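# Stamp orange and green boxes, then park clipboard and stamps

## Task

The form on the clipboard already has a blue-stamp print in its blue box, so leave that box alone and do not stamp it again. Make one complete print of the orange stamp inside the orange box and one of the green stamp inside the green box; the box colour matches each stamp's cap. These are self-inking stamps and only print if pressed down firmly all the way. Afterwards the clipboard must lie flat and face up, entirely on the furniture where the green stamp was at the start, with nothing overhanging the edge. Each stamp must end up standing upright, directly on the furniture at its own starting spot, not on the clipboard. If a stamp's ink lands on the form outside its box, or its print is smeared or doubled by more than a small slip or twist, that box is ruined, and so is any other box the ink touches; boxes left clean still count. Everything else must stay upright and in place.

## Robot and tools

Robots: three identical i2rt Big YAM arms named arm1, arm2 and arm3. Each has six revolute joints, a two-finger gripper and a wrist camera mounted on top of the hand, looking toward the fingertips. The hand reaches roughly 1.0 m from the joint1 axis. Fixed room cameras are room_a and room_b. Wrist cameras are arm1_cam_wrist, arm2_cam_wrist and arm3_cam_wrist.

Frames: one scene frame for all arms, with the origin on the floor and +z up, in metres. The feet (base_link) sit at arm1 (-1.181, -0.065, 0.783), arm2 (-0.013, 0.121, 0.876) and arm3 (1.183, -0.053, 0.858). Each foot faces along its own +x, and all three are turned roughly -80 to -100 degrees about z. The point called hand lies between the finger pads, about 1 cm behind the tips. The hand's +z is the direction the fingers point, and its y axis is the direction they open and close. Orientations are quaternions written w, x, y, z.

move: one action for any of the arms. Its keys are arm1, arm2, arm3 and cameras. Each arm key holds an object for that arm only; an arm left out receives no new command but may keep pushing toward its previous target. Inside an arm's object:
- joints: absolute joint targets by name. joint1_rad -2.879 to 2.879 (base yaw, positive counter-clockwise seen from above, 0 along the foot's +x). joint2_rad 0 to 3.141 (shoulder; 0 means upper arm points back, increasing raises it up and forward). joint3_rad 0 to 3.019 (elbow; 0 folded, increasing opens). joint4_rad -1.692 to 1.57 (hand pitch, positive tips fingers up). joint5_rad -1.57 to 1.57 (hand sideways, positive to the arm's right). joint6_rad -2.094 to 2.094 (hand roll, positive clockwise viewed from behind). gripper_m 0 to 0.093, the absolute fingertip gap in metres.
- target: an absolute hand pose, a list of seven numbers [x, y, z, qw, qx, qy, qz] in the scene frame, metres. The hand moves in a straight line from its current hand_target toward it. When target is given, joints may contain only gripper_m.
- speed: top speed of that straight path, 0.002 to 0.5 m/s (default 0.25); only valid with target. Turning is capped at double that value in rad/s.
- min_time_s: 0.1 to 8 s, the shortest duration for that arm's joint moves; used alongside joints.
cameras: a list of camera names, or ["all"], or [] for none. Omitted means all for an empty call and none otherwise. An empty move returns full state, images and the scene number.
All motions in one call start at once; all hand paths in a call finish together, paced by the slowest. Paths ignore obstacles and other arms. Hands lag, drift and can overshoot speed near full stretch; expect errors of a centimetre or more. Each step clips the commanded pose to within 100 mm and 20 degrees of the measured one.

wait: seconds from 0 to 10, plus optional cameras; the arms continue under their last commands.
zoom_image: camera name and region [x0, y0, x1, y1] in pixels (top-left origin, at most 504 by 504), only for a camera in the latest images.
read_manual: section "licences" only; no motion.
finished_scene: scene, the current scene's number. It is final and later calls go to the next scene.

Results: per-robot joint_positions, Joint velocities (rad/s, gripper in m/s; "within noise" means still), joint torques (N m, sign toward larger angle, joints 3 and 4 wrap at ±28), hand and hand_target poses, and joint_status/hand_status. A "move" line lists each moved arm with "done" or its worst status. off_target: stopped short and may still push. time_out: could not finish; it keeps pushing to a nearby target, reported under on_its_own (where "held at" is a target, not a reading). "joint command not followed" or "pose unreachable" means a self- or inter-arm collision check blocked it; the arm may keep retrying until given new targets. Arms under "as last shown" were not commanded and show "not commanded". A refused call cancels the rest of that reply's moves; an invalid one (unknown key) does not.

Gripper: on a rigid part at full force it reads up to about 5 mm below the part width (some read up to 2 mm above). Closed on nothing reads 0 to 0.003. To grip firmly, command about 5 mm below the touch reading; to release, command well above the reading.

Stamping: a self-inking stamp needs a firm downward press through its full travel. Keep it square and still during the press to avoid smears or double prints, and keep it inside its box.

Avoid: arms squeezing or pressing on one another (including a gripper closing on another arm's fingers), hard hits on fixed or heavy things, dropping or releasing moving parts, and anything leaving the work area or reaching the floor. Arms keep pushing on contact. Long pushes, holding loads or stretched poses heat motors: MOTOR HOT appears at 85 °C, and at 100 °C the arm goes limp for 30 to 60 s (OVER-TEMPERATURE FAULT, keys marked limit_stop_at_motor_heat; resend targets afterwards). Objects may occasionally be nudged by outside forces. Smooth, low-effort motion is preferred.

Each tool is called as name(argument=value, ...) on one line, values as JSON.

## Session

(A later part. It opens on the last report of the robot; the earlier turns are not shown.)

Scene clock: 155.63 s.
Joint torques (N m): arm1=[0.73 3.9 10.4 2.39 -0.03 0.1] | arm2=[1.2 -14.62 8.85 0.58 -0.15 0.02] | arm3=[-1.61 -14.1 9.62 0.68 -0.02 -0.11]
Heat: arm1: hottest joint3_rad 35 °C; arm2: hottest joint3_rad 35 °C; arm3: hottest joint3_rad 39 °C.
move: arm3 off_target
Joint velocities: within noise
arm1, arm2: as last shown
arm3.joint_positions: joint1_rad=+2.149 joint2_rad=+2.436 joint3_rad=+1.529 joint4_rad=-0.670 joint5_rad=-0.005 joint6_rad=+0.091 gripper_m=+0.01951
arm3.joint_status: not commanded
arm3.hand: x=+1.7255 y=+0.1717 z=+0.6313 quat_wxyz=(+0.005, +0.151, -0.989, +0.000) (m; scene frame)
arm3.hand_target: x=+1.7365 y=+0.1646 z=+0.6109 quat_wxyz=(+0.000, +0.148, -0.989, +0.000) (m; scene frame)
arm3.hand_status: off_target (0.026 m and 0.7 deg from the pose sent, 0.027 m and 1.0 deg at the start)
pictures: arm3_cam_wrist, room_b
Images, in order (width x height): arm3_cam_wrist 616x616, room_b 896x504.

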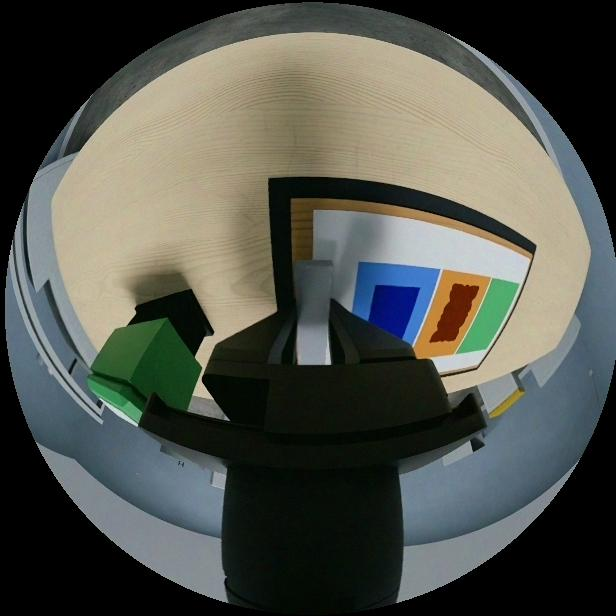

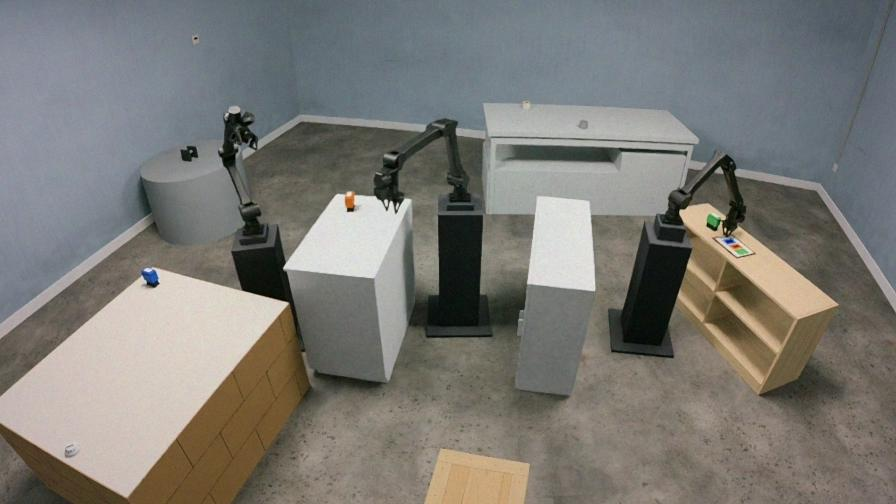

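move(arm3={"joints": {"gripper_m": 0.038}}, cameras=["arm3_cam_wrist"])

move(arm3={"target": [1.738, 0.165, 0.80, 0, -0.1478, 0.989, 0], "speed": 0.12}, cameras=["arm3_cam_wrist", "room_a", "room_b"])

zoom_image(camera="arm3_cam_wrist", region=[180, 100, 500, 380])

zoom_image(camera="room_a", region=[130, 320, 280, 470])

Scene clock: 156.50 s.
Joint torques (N m): arm1=[0.09 4.07 10.41 2.4 -0.04 0.12] | arm2=[1.08 -14.68 8.88 0.61 -0.15 0.03] | arm3=[-1.85 -14.68 8.95 0.43 0.03 -0.11]
Heat: arm1: hottest joint3_rad 35 °C; arm2: hottest joint3_rad 35 °C; arm3: hottest joint3_rad 39 °C.
move: arm3 done
Joint velocities: within noise
arm1: as last shown
arm2.joint_positions: joint1_rad=-0.609 joint2_rad=+1.805 joint3_rad=+1.749 joint4_rad=-1.391 joint5_rad=+0.001 joint6_rad=-0.010 gripper_m=+0.04987
arm2.joint_status: not commanded
arm2.hand: x=-0.3398 y=-0.3678 z=+1.0911 quat_wxyz=(-0.029, -0.878, -0.475, +0.055) (m; scene frame)
arm2.hand_target: x=-0.3340 y=-0.3686 z=+1.0940 quat_wxyz=(-0.029, -0.878, -0.475, +0.053) (m; scene frame)
arm2.hand_status: not commanded
arm3.joint_positions: joint1_rad=+2.149 joint2_rad=+2.439 joint3_rad=+1.537 joint4_rad=-0.662 joint5_rad=-0.006 joint6_rad=+0.089 gripper_m=+0.03787
arm3.joint_status: all done
arm3.hand: x=+1.7303 y=+0.1739 z=+0.6315 quat_wxyz=(-0.002, +0.152, -0.988, -0.002) (m; scene frame)
arm3.hand_target: x=+1.7367 y=+0.1646 z=+0.6110 quat_wxyz=(+0.000, +0.148, -0.989, +0.000) (m; scene frame)
arm3.hand_status: not commanded
pictures: arm3_cam_wrist
Images, in order (width x height): arm3_cam_wrist 616x616.

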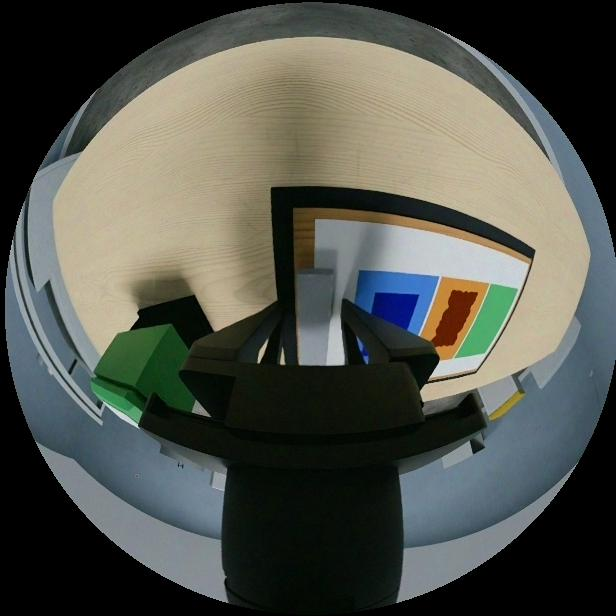

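Scene clock: 158.83 s.
Joint torques (N m): arm1=[0.5 3.55 10.41 2.37 -0.04 0.11] | arm2=[1.08 -14.56 8.85 0.64 -0.15 0.03] | arm3=[-1.61 -17.55 8.68 -0.55 -0.02 -0.11]
Heat: arm1: hottest joint3_rad 35 °C; arm2: hottest joint3_rad 35 °C; arm3: hottest joint3_rad 39 °C.
move: arm3 off_target
Joint velocities: within noise
arm1, arm2: as last shown
arm3.joint_positions: joint1_rad=+2.146 joint2_rad=+2.146 joint3_rad=+1.523 joint4_rad=-0.942 joint5_rad=-0.005 joint6_rad=+0.088 gripper_m=+0.03793
arm3.joint_status: not commanded
arm3.hand: x=+1.7343 y=+0.1742 z=+0.7964 quat_wxyz=(-0.001, +0.151, -0.988, -0.001) (m; scene frame)
arm3.hand_target: x=+1.7379 y=+0.1650 z=+0.8000 quat_wxyz=(+0.000, +0.148, -0.989, +0.000) (m; scene frame)
arm3.hand_status: off_target (0.011 m and 0.5 deg from the pose sent, 0.169 m and 0.5 deg at the start)
pictures: arm3_cam_wrist, room_a, room_b
Images, in order (width x height): arm3_cam_wrist 616x616, room_a 896x504, room_b 896x504.

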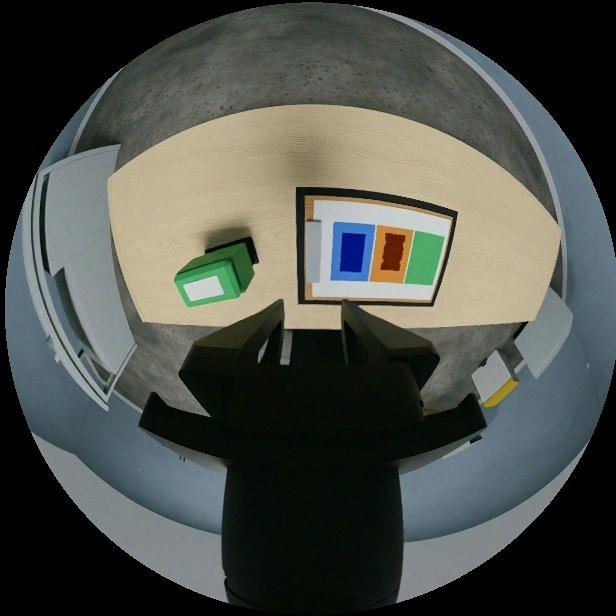

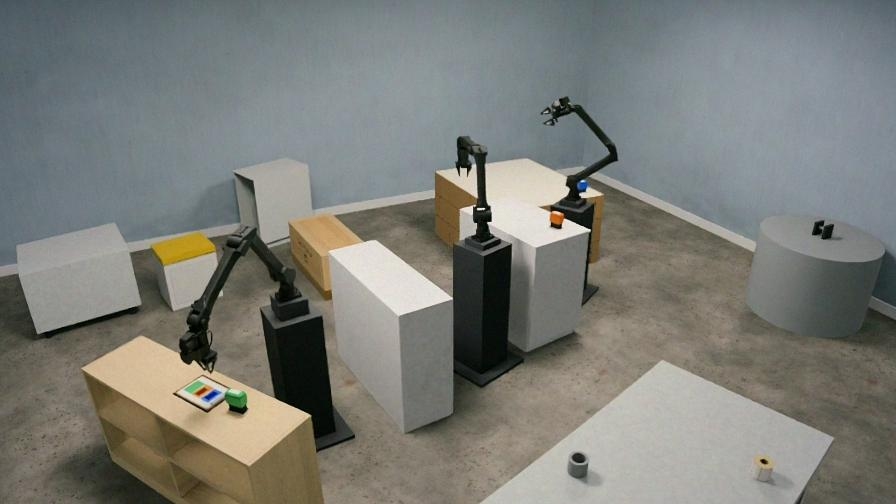

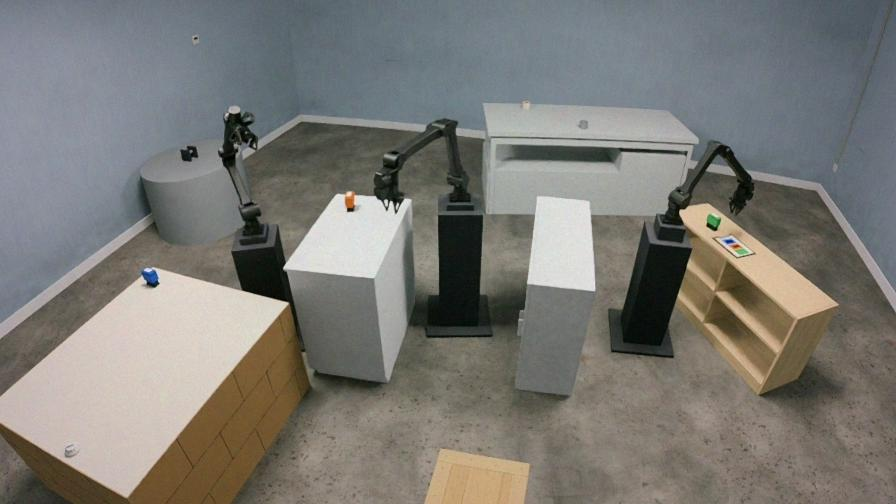

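Scaled by 1.575 from the camera's 616x616 image, which has a finer 880x880 frame.

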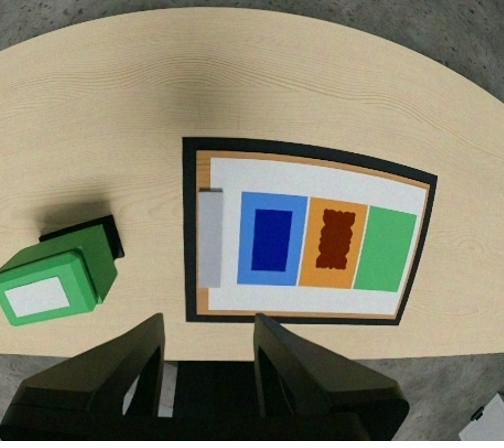

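Scaled by 3.360 from the camera's 896x504 image, which has a finer 1280x720 frame.

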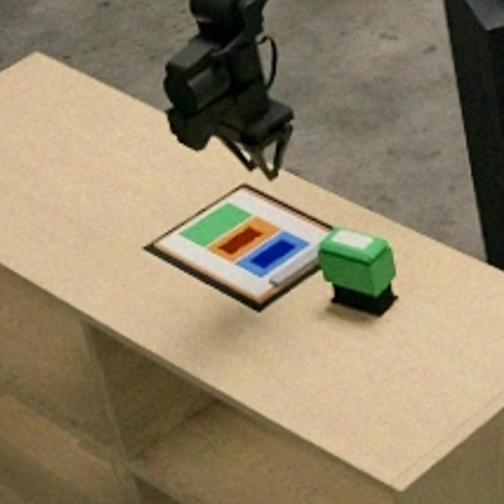

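move(arm3={"target": [1.676, 0.286, 0.80, 0, 0.4993, 0.8664, 0], "joints": {"gripper_m": 0.093}}, cameras=["arm3_cam_wrist", "room_a"])

zoom_image(camera="arm3_cam_wrist", region=[180, 130, 430, 380])

Scene clock: 162.77 s.
Joint torques (N m): arm1=[0.38 3.66 10.41 2.48 -0.04 0.09] | arm2=[1.14 -14.74 8.88 0.61 -0.15 0.03] | arm3=[0.62 -17.49 9.28 -0.61 0.09 0.15]
Heat: arm1: hottest joint3_rad 35 °C; arm2: hottest joint3_rad 35 °C; arm3: hottest joint3_rad 39 °C.
move: arm3 done
Joint velocities: within noise
arm1, arm2: as last shown
arm3.joint_positions: joint1_rad=+2.346 joint2_rad=+2.146 joint3_rad=+1.523 joint4_rad=-0.946 joint5_rad=-0.004 joint6_rad=+1.639 gripper_m=+0.09290
arm3.joint_status: all done
arm3.hand: x=+1.6774 y=+0.2786 z=+0.7961 quat_wxyz=(+0.001, -0.500, -0.866, +0.000) (m; scene frame)
arm3.hand_target: x=+1.6759 y=+0.2860 z=+0.8000 quat_wxyz=(+0.000, -0.499, -0.866, +0.000) (m; scene frame)
arm3.hand_status: done (0.008 m and 0.2 deg from the pose sent, 0.126 m and 77.3 deg at the start)
pictures: arm3_cam_wrist, room_a
Images, in order (width x height): arm3_cam_wrist 616x616, room_a 896x504.

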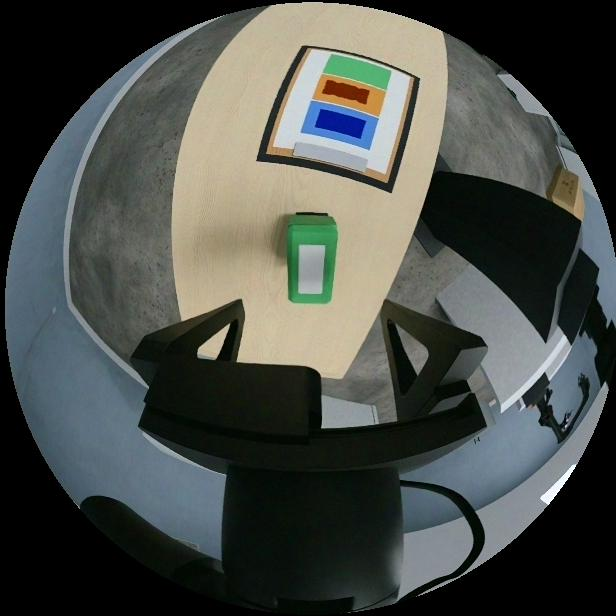

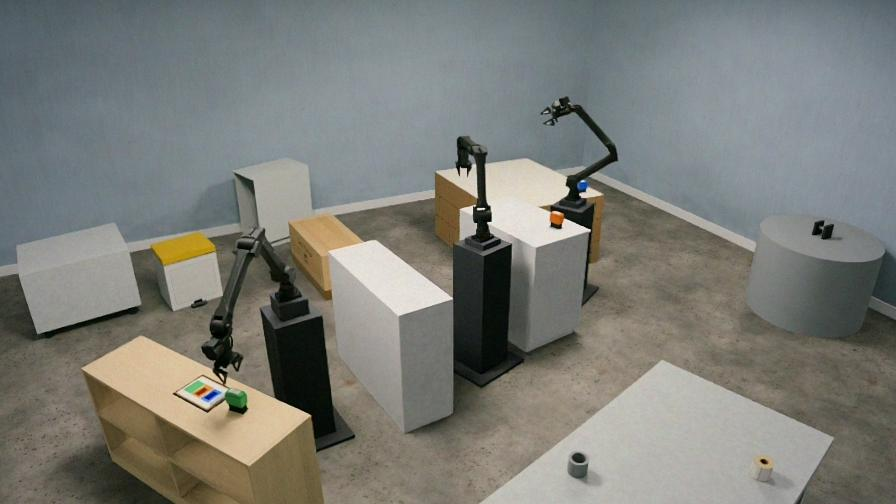

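Scaled by 2.016 from the camera's 616x616 image, which has a finer 880x880 frame.

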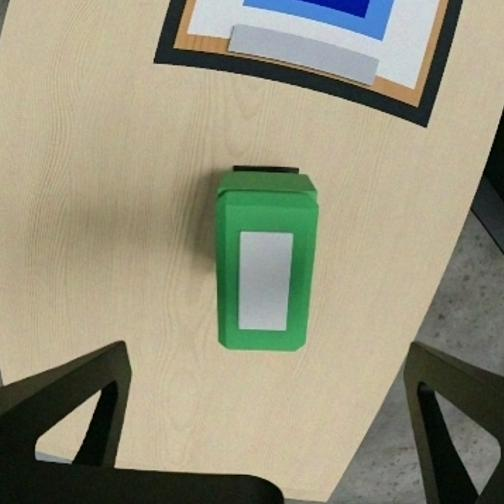

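move(arm3={"target": [1.669, 0.298, 0.678, 0, 0.4993, 0.8664, 0], "speed": 0.12}, cameras=["arm3_cam_wrist", "room_a"])

zoom_image(camera="arm3_cam_wrist", region=[180, 180, 430, 430])

zoom_image(camera="room_a", region=[190, 330, 280, 420])

Scene clock: 164.67 s.
Joint torques (N m): arm1=[0.67 3.49 10.37 2.37 -0.05 0.09] | arm2=[1.08 -14.74 8.87 0.61 -0.14 0.03] | arm3=[0.91 -16.32 8.28 0.25 0.06 0.09]
Heat: arm1: hottest joint3_rad 35 °C; arm2: hottest joint3_rad 35 °C; arm3: hottest joint3_rad 39 °C.
move: arm3 off_target
Joint velocities: within noise
arm1, arm2: as last shown
arm3.joint_positions: joint1_rad=+2.367 joint2_rad=+2.336 joint3_rad=+1.523 joint4_rad=-0.761 joint5_rad=-0.004 joint6_rad=+1.663 gripper_m=+0.09290
arm3.joint_status: not commanded
arm3.hand: x=+1.6697 y=+0.2878 z=+0.6865 quat_wxyz=(+0.002, -0.502, -0.865, +0.003) (m; scene frame)
arm3.hand_target: x=+1.6686 y=+0.2978 z=+0.6782 quat_wxyz=(+0.000, -0.499, -0.866, +0.000) (m; scene frame)
arm3.hand_status: off_target (0.013 m and 0.5 deg from the pose sent, 0.120 m and 0.2 deg at the start)
pictures: arm3_cam_wrist, room_a
Images, in order (width x height): arm3_cam_wrist 616x616, room_a 896x504.

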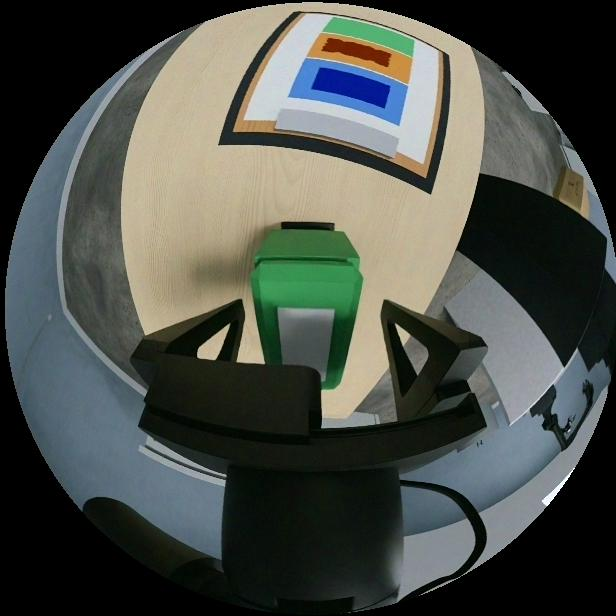

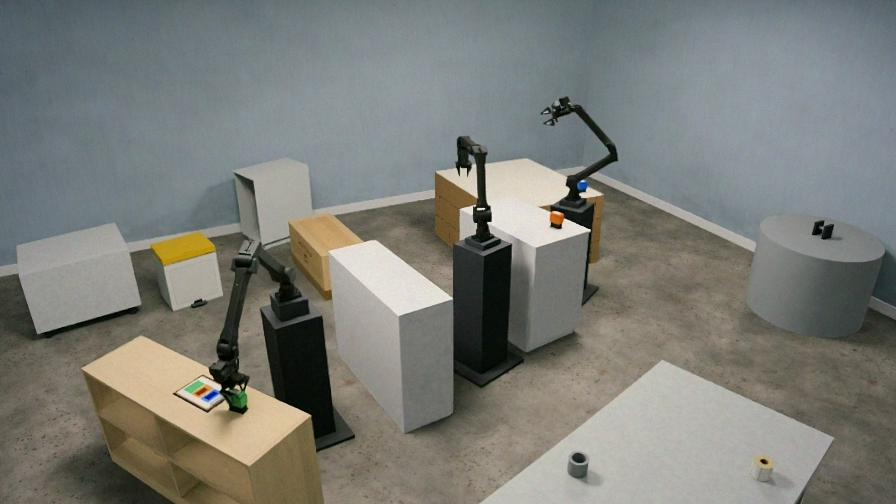

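Scaled by 2.016 from the camera's 616x616 image, which has a finer 880x880 frame.

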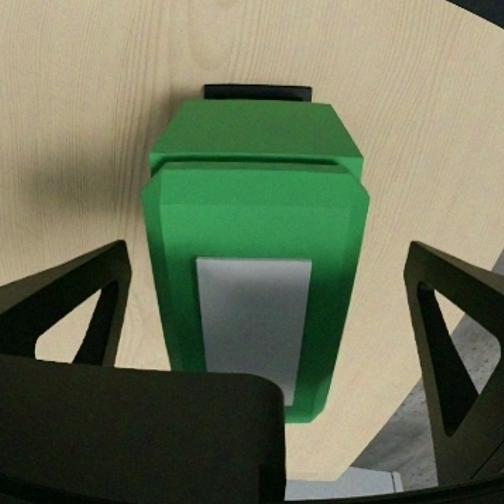

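Scaled by 5.600 from the camera's 896x504 image, which has a finer 1280x720 frame.

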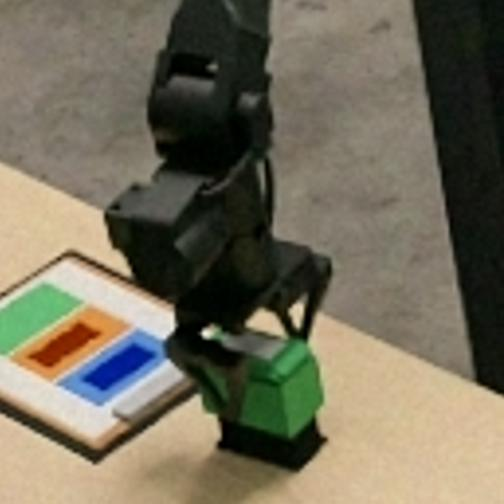

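move(arm3={"joints": {"gripper_m": 0.03}}, cameras=["arm3_cam_wrist"])

zoom_image(camera="arm3_cam_wrist", region=[180, 180, 430, 430])

Scene clock: 165.47 s.
Joint torques (N m): arm1=[0.44 3.84 10.39 2.39 -0.04 0.13] | arm2=[0.97 -14.68 8.87 0.61 -0.15 0.02] | arm3=[0.85 -16.32 8.35 0.16 0.05 0.11]
Heat: arm1: hottest joint3_rad 35 °C; arm2: hottest joint3_rad 35 °C; arm3: hottest joint3_rad 39 °C.
move: arm3 off_target
Joint velocities: within noise
arm1, arm2: as last shown
arm3.joint_positions: joint1_rad=+2.367 joint2_rad=+2.336 joint3_rad=+1.523 joint4_rad=-0.758 joint5_rad=-0.004 joint6_rad=+1.664 gripper_m=+0.04650
arm3.joint_status: gripper_m off_target (ended at +0.04653, target +0.03000)
arm3.hand: x=+1.6702 y=+0.2881 z=+0.6865 quat_wxyz=(+0.001, -0.502, -0.865, +0.002) (m; scene frame)
arm3.hand_target: x=+1.6687 y=+0.2979 z=+0.6782 quat_wxyz=(+0.000, -0.499, -0.866, +0.000) (m; scene frame)
arm3.hand_status: not commanded
pictures: arm3_cam_wrist
Images, in order (width x height): arm3_cam_wrist 616x616.

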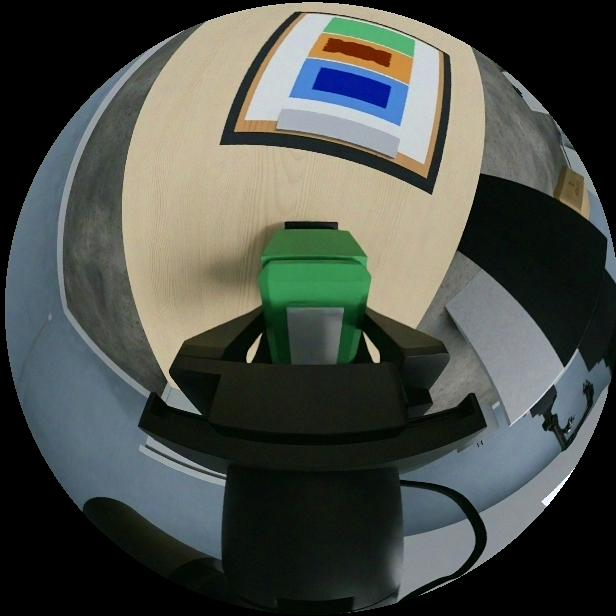

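Scaled by 2.016 from the camera's 616x616 image, which has a finer 880x880 frame.

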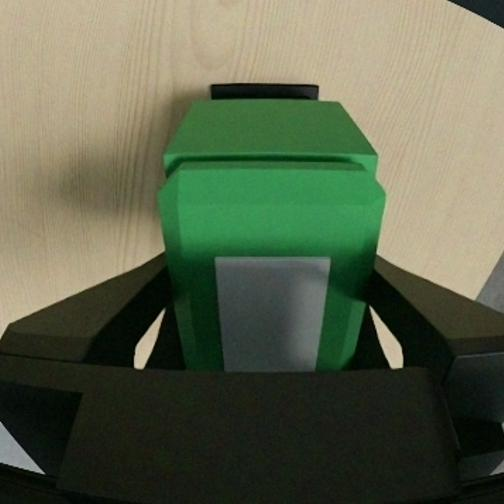

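move(arm3={"target": [1.672, 0.298, 0.775, 0, 0.4993, 0.8664, 0], "speed": 0.15}, cameras=[])

move(arm3={"target": [1.755, -0.012, 0.775, 0, -0.1513, 0.9885, 0], "speed": 0.2}, cameras=["arm3_cam_wrist", "room_a", "room_b"])

zoom_image(camera="arm3_cam_wrist", region=[180, 130, 430, 380])

zoom_image(camera="room_a", region=[130, 310, 280, 460])

zoom_image(camera="room_b", region=[680, 140, 800, 280])

Scene clock: 168.23 s.
Joint torques (N m): arm1=[0.38 3.55 10.44 2.33 -0.04 0.13] | arm2=[0.97 -14.62 8.88 0.62 -0.16 0.03] | arm3=[0.67 -17.49 9.39 -0.61 0.02 0.07]
Heat: arm1: hottest joint3_rad 35 °C; arm2: hottest joint3_rad 35 °C; arm3: hottest joint3_rad 38 °C.
move: arm3 off_target
Joint velocities: within noise
arm1, arm2: as last shown
arm3.joint_positions: joint1_rad=+2.367 joint2_rad=+2.197 joint3_rad=+1.523 joint4_rad=-0.905 joint5_rad=-0.004 joint6_rad=+1.664 gripper_m=+0.04650
arm3.joint_status: not commanded
arm3.hand: x=+1.6700 y=+0.2882 z=+0.7665 quat_wxyz=(+0.003, -0.502, -0.865, +0.005) (m; scene frame)
arm3.hand_target: x=+1.6717 y=+0.2979 z=+0.7749 quat_wxyz=(+0.000, -0.499, -0.866, +0.000) (m; scene frame)
arm3.hand_status: off_target (0.013 m and 0.8 deg from the pose sent, 0.089 m and 0.5 deg at the start)
pictures: none
No camera images: "cameras" was empty.

Scene clock: 172.63 s.
Joint torques (N m): arm1=[0.62 3.72 10.44 2.45 -0.05 0.13] | arm2=[1.14 -14.68 8.87 0.64 -0.15 0.03] | arm3=[-1.08 -16.79 10.33 -0.32 -0.18 -0.09]
Heat: arm1: hottest joint3_rad 35 °C; arm2: hottest joint3_rad 35 °C; arm3: hottest joint3_rad 38 °C.
move: arm3 off_target
Joint velocities: within noise
arm1.joint_positions: joint1_rad=+0.427 joint2_rad=+0.626 joint3_rad=+1.429 joint4_rad=-1.159 joint5_rad=-0.051 joint6_rad=-0.671 gripper_m=+0.09396
arm1.joint_status: not commanded
arm1.hand: x=-1.0181 y=-0.2637 z=+1.3767 quat_wxyz=(-0.408, -0.090, -0.818, +0.394) (m; scene frame)
arm1.hand_target: x=-1.0204 y=-0.2604 z=+1.3914 quat_wxyz=(-0.417, -0.089, -0.809, +0.404) (m; scene frame)
arm1.hand_status: not commanded
arm2: as last shown
arm3.joint_positions: joint1_rad=+1.836 joint2_rad=+2.140 joint3_rad=+1.397 joint4_rad=-0.859 joint5_rad=-0.001 joint6_rad=-0.222 gripper_m=+0.04650
arm3.joint_status: not commanded
arm3.hand: x=+1.7378 y=-0.0087 z=+0.7634 quat_wxyz=(+0.017, +0.151, -0.988, +0.000) (m; scene frame)
arm3.hand_target: x=+1.7545 y=-0.0121 z=+0.7754 quat_wxyz=(+0.000, +0.151, -0.988, +0.000) (m; scene frame)
arm3.hand_status: off_target (0.021 m and 1.9 deg from the pose sent, 0.312 m and 77.7 deg at the start)
pictures: arm3_cam_wrist, room_a, room_b
Images, in order (width x height): arm3_cam_wrist 616x616, room_a 896x504, room_b 896x504.

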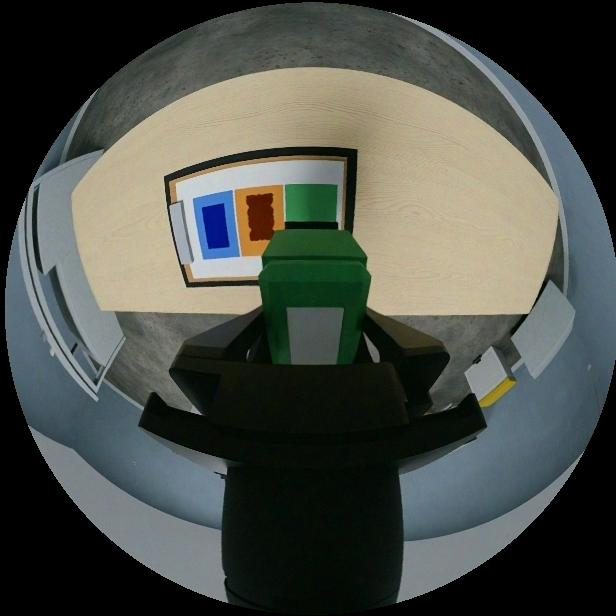

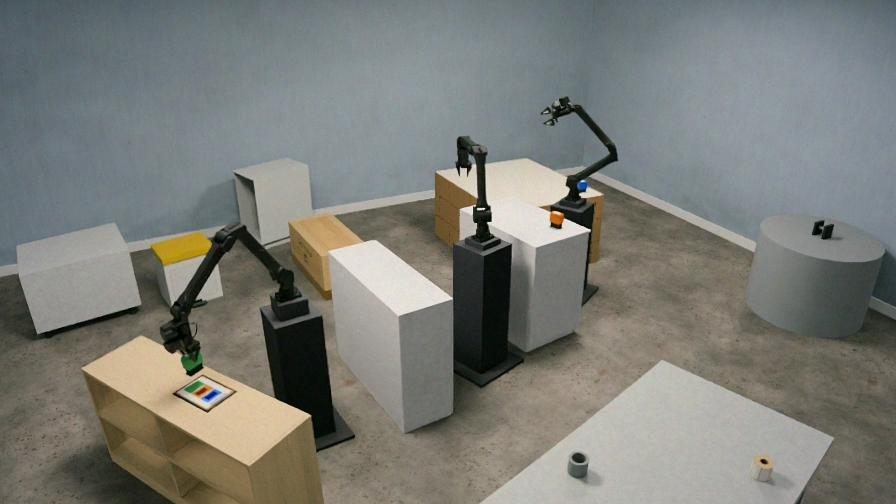

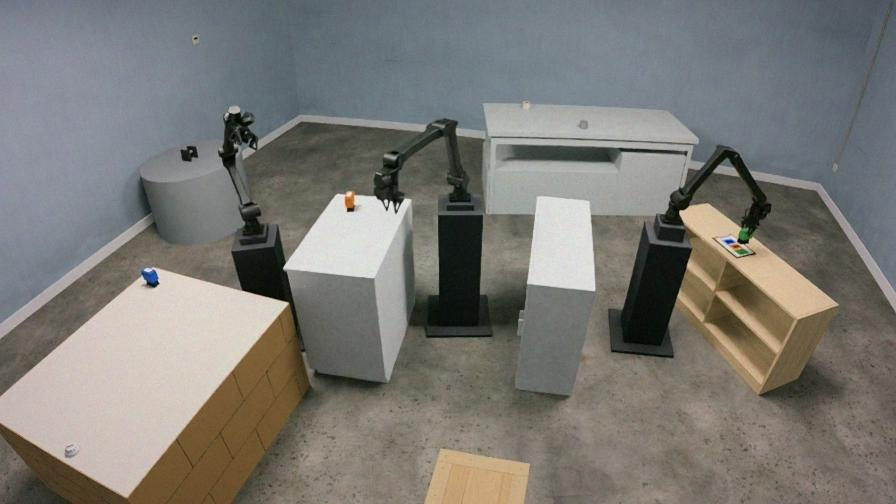

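Scaled by 2.016 from the camera's 616x616 image, which has a finer 880x880 frame.

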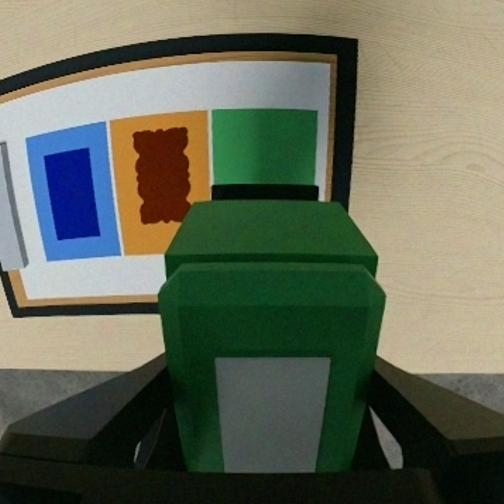

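Scaled by 3.360 from the camera's 896x504 image, which has a finer 1280x720 frame.

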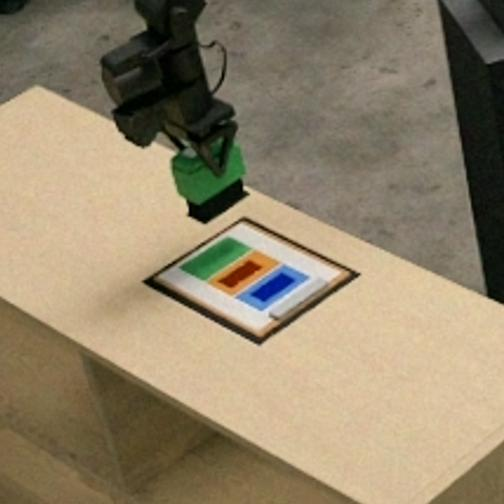

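Scaled by 3.600 from the camera's 896x504 image, which has a finer 1280x720 frame.

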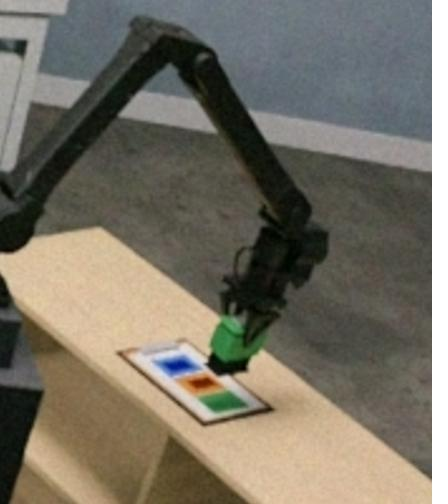

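move(arm3={"target": [1.754, -0.014, 0.70, 0, -0.1513, 0.9885, 0], "speed": 0.1}, cameras=["arm3_cam_wrist", "room_a", "room_b"])

zoom_image(camera="arm3_cam_wrist", region=[180, 130, 430, 380])

zoom_image(camera="room_a", region=[130, 310, 280, 460])

zoom_image(camera="room_b", region=[680, 140, 800, 280])

Scene clock: 174.60 s.
Joint torques (N m): arm1=[0.56 3.49 10.4 2.41 -0.05 0.11] | arm2=[1.08 -14.51 8.9 0.64 -0.15 0.03] | arm3=[-1.2 -15.74 9.18 0.28 -0.19 -0.09]
Heat: arm1: hottest joint3_rad 35 °C; arm2: hottest joint3_rad 35 °C; arm3: hottest joint3_rad 38 °C.
move: arm3 off_target
Joint velocities: within noise
arm1, arm2: as last shown
arm3.joint_positions: joint1_rad=+1.836 joint2_rad=+2.257 joint3_rad=+1.397 joint4_rad=-0.739 joint5_rad=-0.002 joint6_rad=-0.225 gripper_m=+0.04650
arm3.joint_status: not commanded
arm3.hand: x=+1.7376 y=-0.0089 z=+0.6994 quat_wxyz=(+0.015, +0.153, -0.988, +0.000) (m; scene frame)
arm3.hand_target: x=+1.7536 y=-0.0141 z=+0.7004 quat_wxyz=(+0.000, +0.151, -0.989, +0.000) (m; scene frame)
arm3.hand_status: off_target (0.017 m and 1.7 deg from the pose sent, 0.066 m and 1.9 deg at the start)
pictures: arm3_cam_wrist, room_a, room_b
Images, in order (width x height): arm3_cam_wrist 616x616, room_a 896x504, room_b 896x504.

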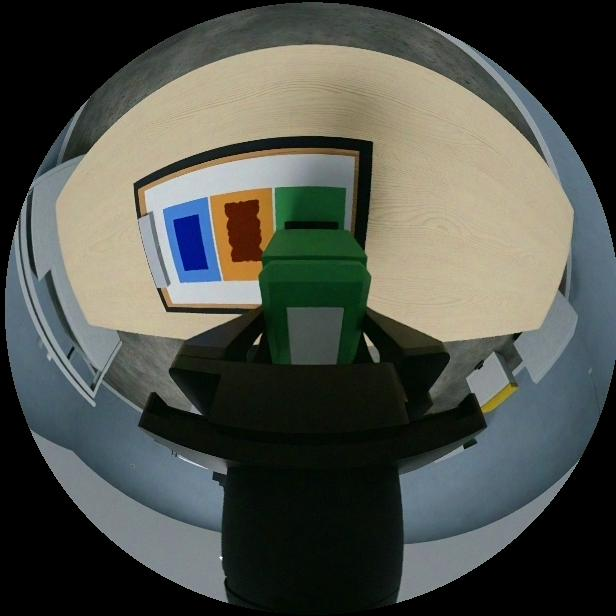

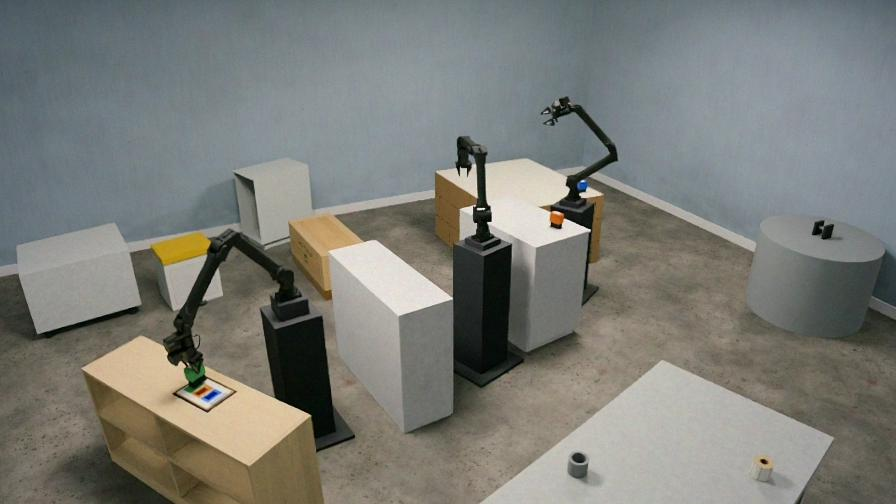

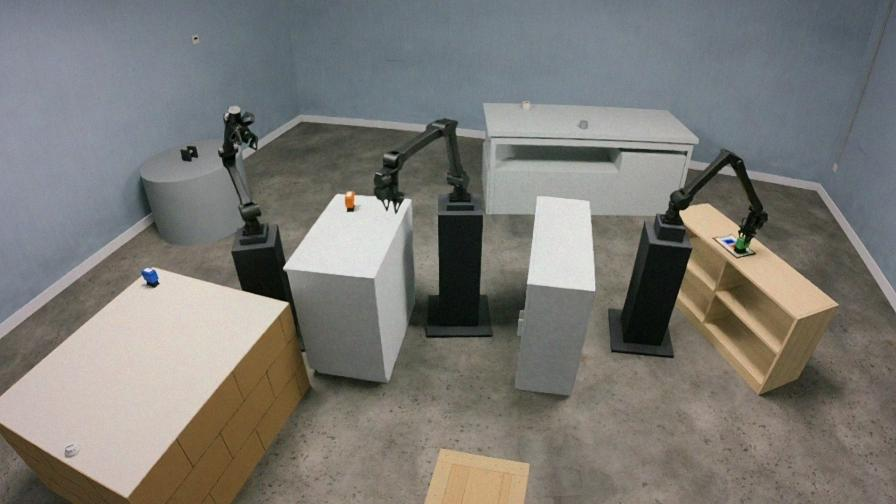

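Scaled by 2.016 from the camera's 616x616 image, which has a finer 880x880 frame.

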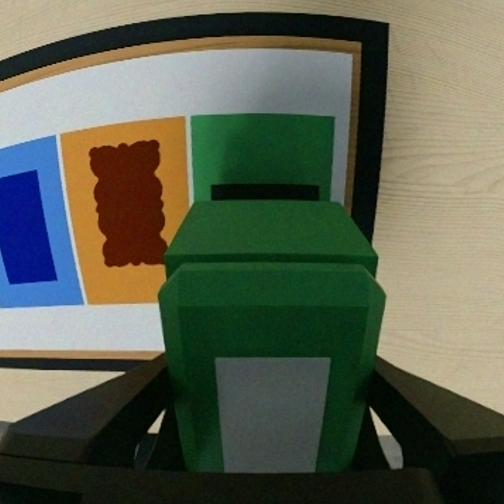

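Scaled by 3.360 from the camera's 896x504 image, which has a finer 1280x720 frame.

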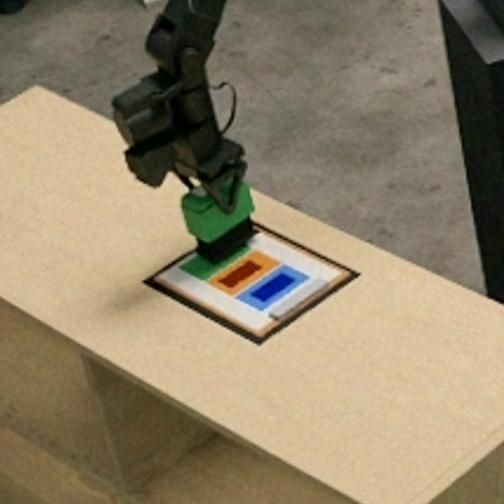

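Scaled by 3.600 from the camera's 896x504 image, which has a finer 1280x720 frame.

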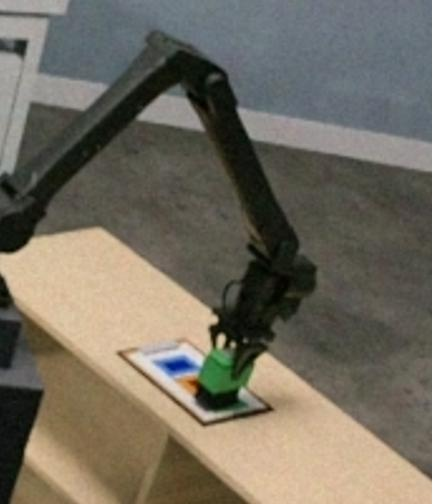

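move(arm3={"target": [1.767, -0.011, 0.702, 0.014, -0.1513, 0.9885, 0], "speed": 0.1}, cameras=["arm3_cam_wrist", "room_a"])

zoom_image(camera="arm3_cam_wrist", region=[180, 130, 430, 380])

zoom_image(camera="room_a", region=[130, 310, 280, 460])

Scene clock: 176.03 s.
Joint torques (N m): arm1=[0.5 3.6 10.39 2.43 -0.05 0.11] | arm2=[1.14 -14.68 8.88 0.64 -0.16 0.03] | arm3=[-0.85 -14.86 10.48 0.24 -0.18 -0.07]
Heat: arm1: hottest joint3_rad 35 °C; arm2: hottest joint3_rad 35 °C; arm3: hottest joint3_rad 38 °C.
move: arm3 off_target
Joint velocities: within noise
arm1: as last shown
arm2.joint_positions: joint1_rad=-0.609 joint2_rad=+1.805 joint3_rad=+1.749 joint4_rad=-1.391 joint5_rad=+0.001 joint6_rad=-0.010 gripper_m=+0.04987
arm2.joint_status: not commanded
arm2.hand: x=-0.3398 y=-0.3678 z=+1.0911 quat_wxyz=(-0.029, -0.878, -0.475, +0.055) (m; scene frame)
arm2.hand_target: x=-0.3340 y=-0.3686 z=+1.0940 quat_wxyz=(-0.029, -0.878, -0.475, +0.053) (m; scene frame)
arm2.hand_status: not commanded
arm3.joint_positions: joint1_rad=+1.836 joint2_rad=+2.257 joint3_rad=+1.405 joint4_rad=-0.726 joint5_rad=-0.004 joint6_rad=-0.225 gripper_m=+0.04650
arm3.joint_status: not commanded
arm3.hand: x=+1.7446 y=-0.0080 z=+0.7012 quat_wxyz=(+0.005, +0.153, -0.988, +0.000) (m; scene frame)
arm3.hand_target: x=+1.7663 y=-0.0112 z=+0.7028 quat_wxyz=(-0.014, +0.151, -0.988, +0.000) (m; scene frame)
arm3.hand_status: off_target (0.023 m and 2.2 deg from the pose sent, 0.030 m and 3.3 deg at the start)
pictures: arm3_cam_wrist, room_a
Images, in order (width x height): arm3_cam_wrist 616x616, room_a 896x504.

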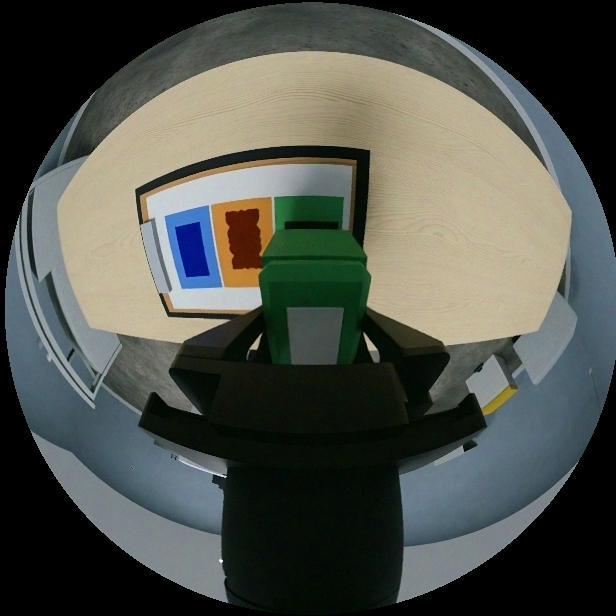

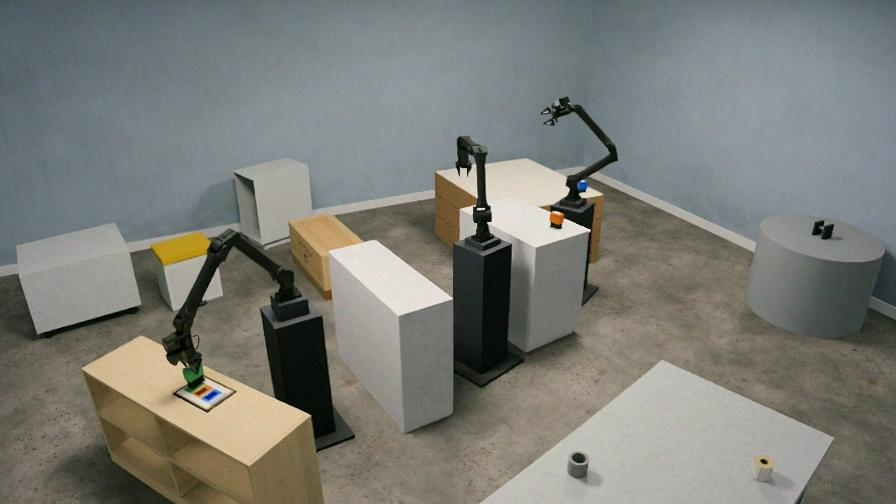

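Scaled by 2.016 from the camera's 616x616 image, which has a finer 880x880 frame.

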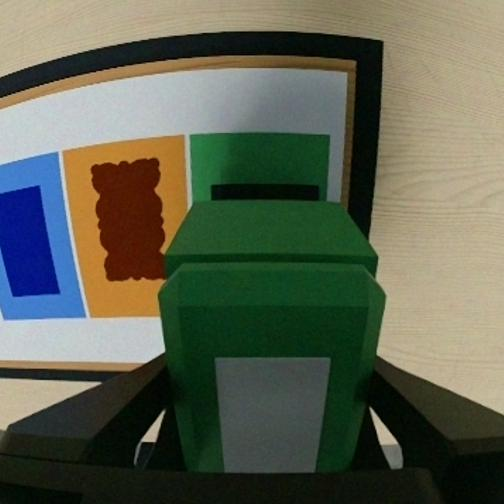

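Scaled by 3.360 from the camera's 896x504 image, which has a finer 1280x720 frame.

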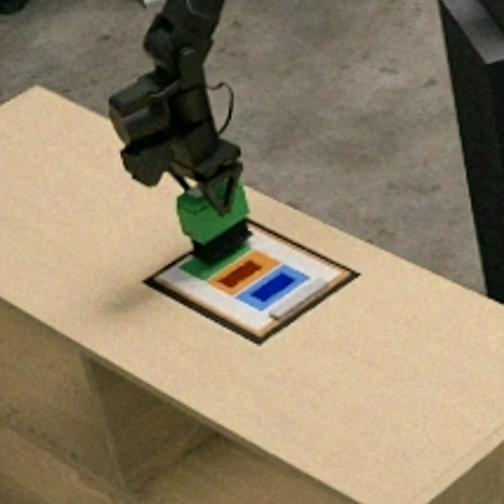

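move(arm3={"target": [1.784, -0.006, 0.702, 0.014, -0.1513, 0.9885, 0], "speed": 0.1}, cameras=["arm3_cam_wrist", "room_a"])

zoom_image(camera="arm3_cam_wrist", region=[180, 130, 430, 380])

zoom_image(camera="room_a", region=[130, 310, 280, 460])

Scene clock: 177.50 s.
Joint torques (N m): arm1=[0.91 3.55 10.4 2.41 -0.04 0.12] | arm2=[1.14 -14.68 8.85 0.59 -0.16 0.03] | arm3=[-0.62 -16.09 11 -0.4 -0.19 0.02]
Heat: arm1: hottest joint3_rad 35 °C; arm2: hottest joint3_rad 35 °C; arm3: hottest joint3_rad 38 °C.
move: arm3 off_target
Joint velocities: within noise
arm1, arm2: as last shown
arm3.joint_positions: joint1_rad=+1.836 joint2_rad=+2.288 joint3_rad=+1.470 joint4_rad=-0.738 joint5_rad=-0.004 joint6_rad=-0.225 gripper_m=+0.04650
arm3.joint_status: not commanded
arm3.hand: x=+1.7675 y=-0.0060 z=+0.7011 quat_wxyz=(-0.007, +0.153, -0.988, +0.000) (m; scene frame)
arm3.hand_target: x=+1.7835 y=-0.0060 z=+0.7024 quat_wxyz=(-0.014, +0.151, -0.988, +0.000) (m; scene frame)
arm3.hand_status: off_target (0.016 m and 0.9 deg from the pose sent, 0.039 m and 2.2 deg at the start)
pictures: arm3_cam_wrist, room_a
Images, in order (width x height): arm3_cam_wrist 616x616, room_a 896x504.

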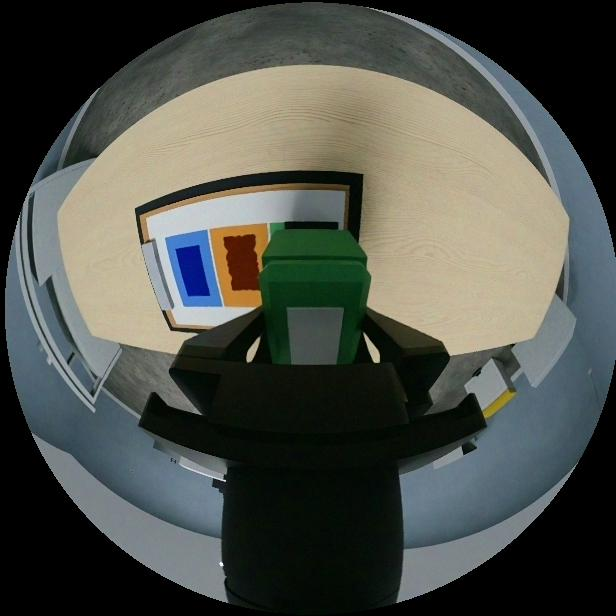

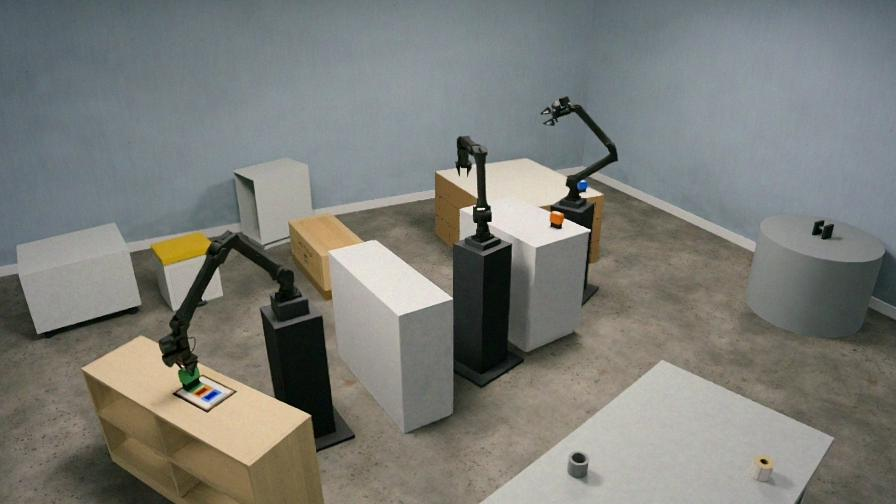

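Scaled by 2.016 from the camera's 616x616 image, which has a finer 880x880 frame.

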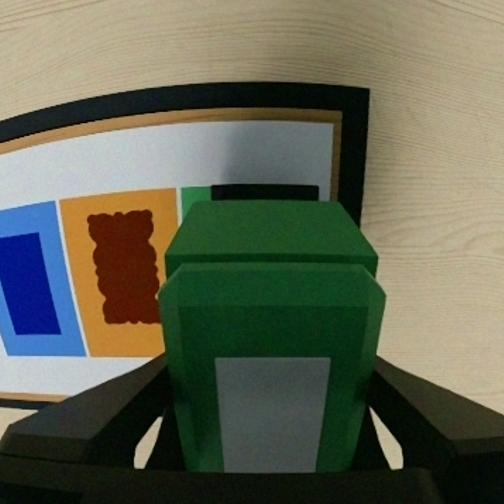

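Scaled by 3.360 from the camera's 896x504 image, which has a finer 1280x720 frame.

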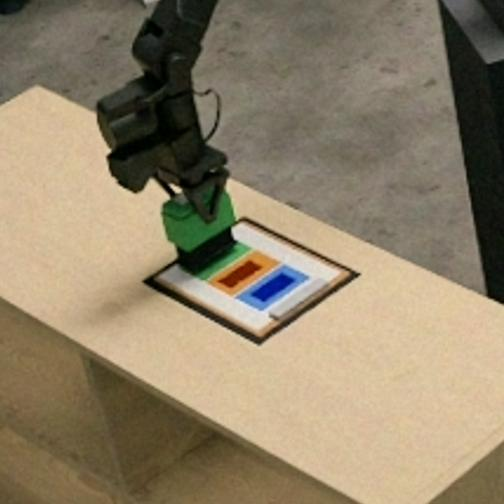

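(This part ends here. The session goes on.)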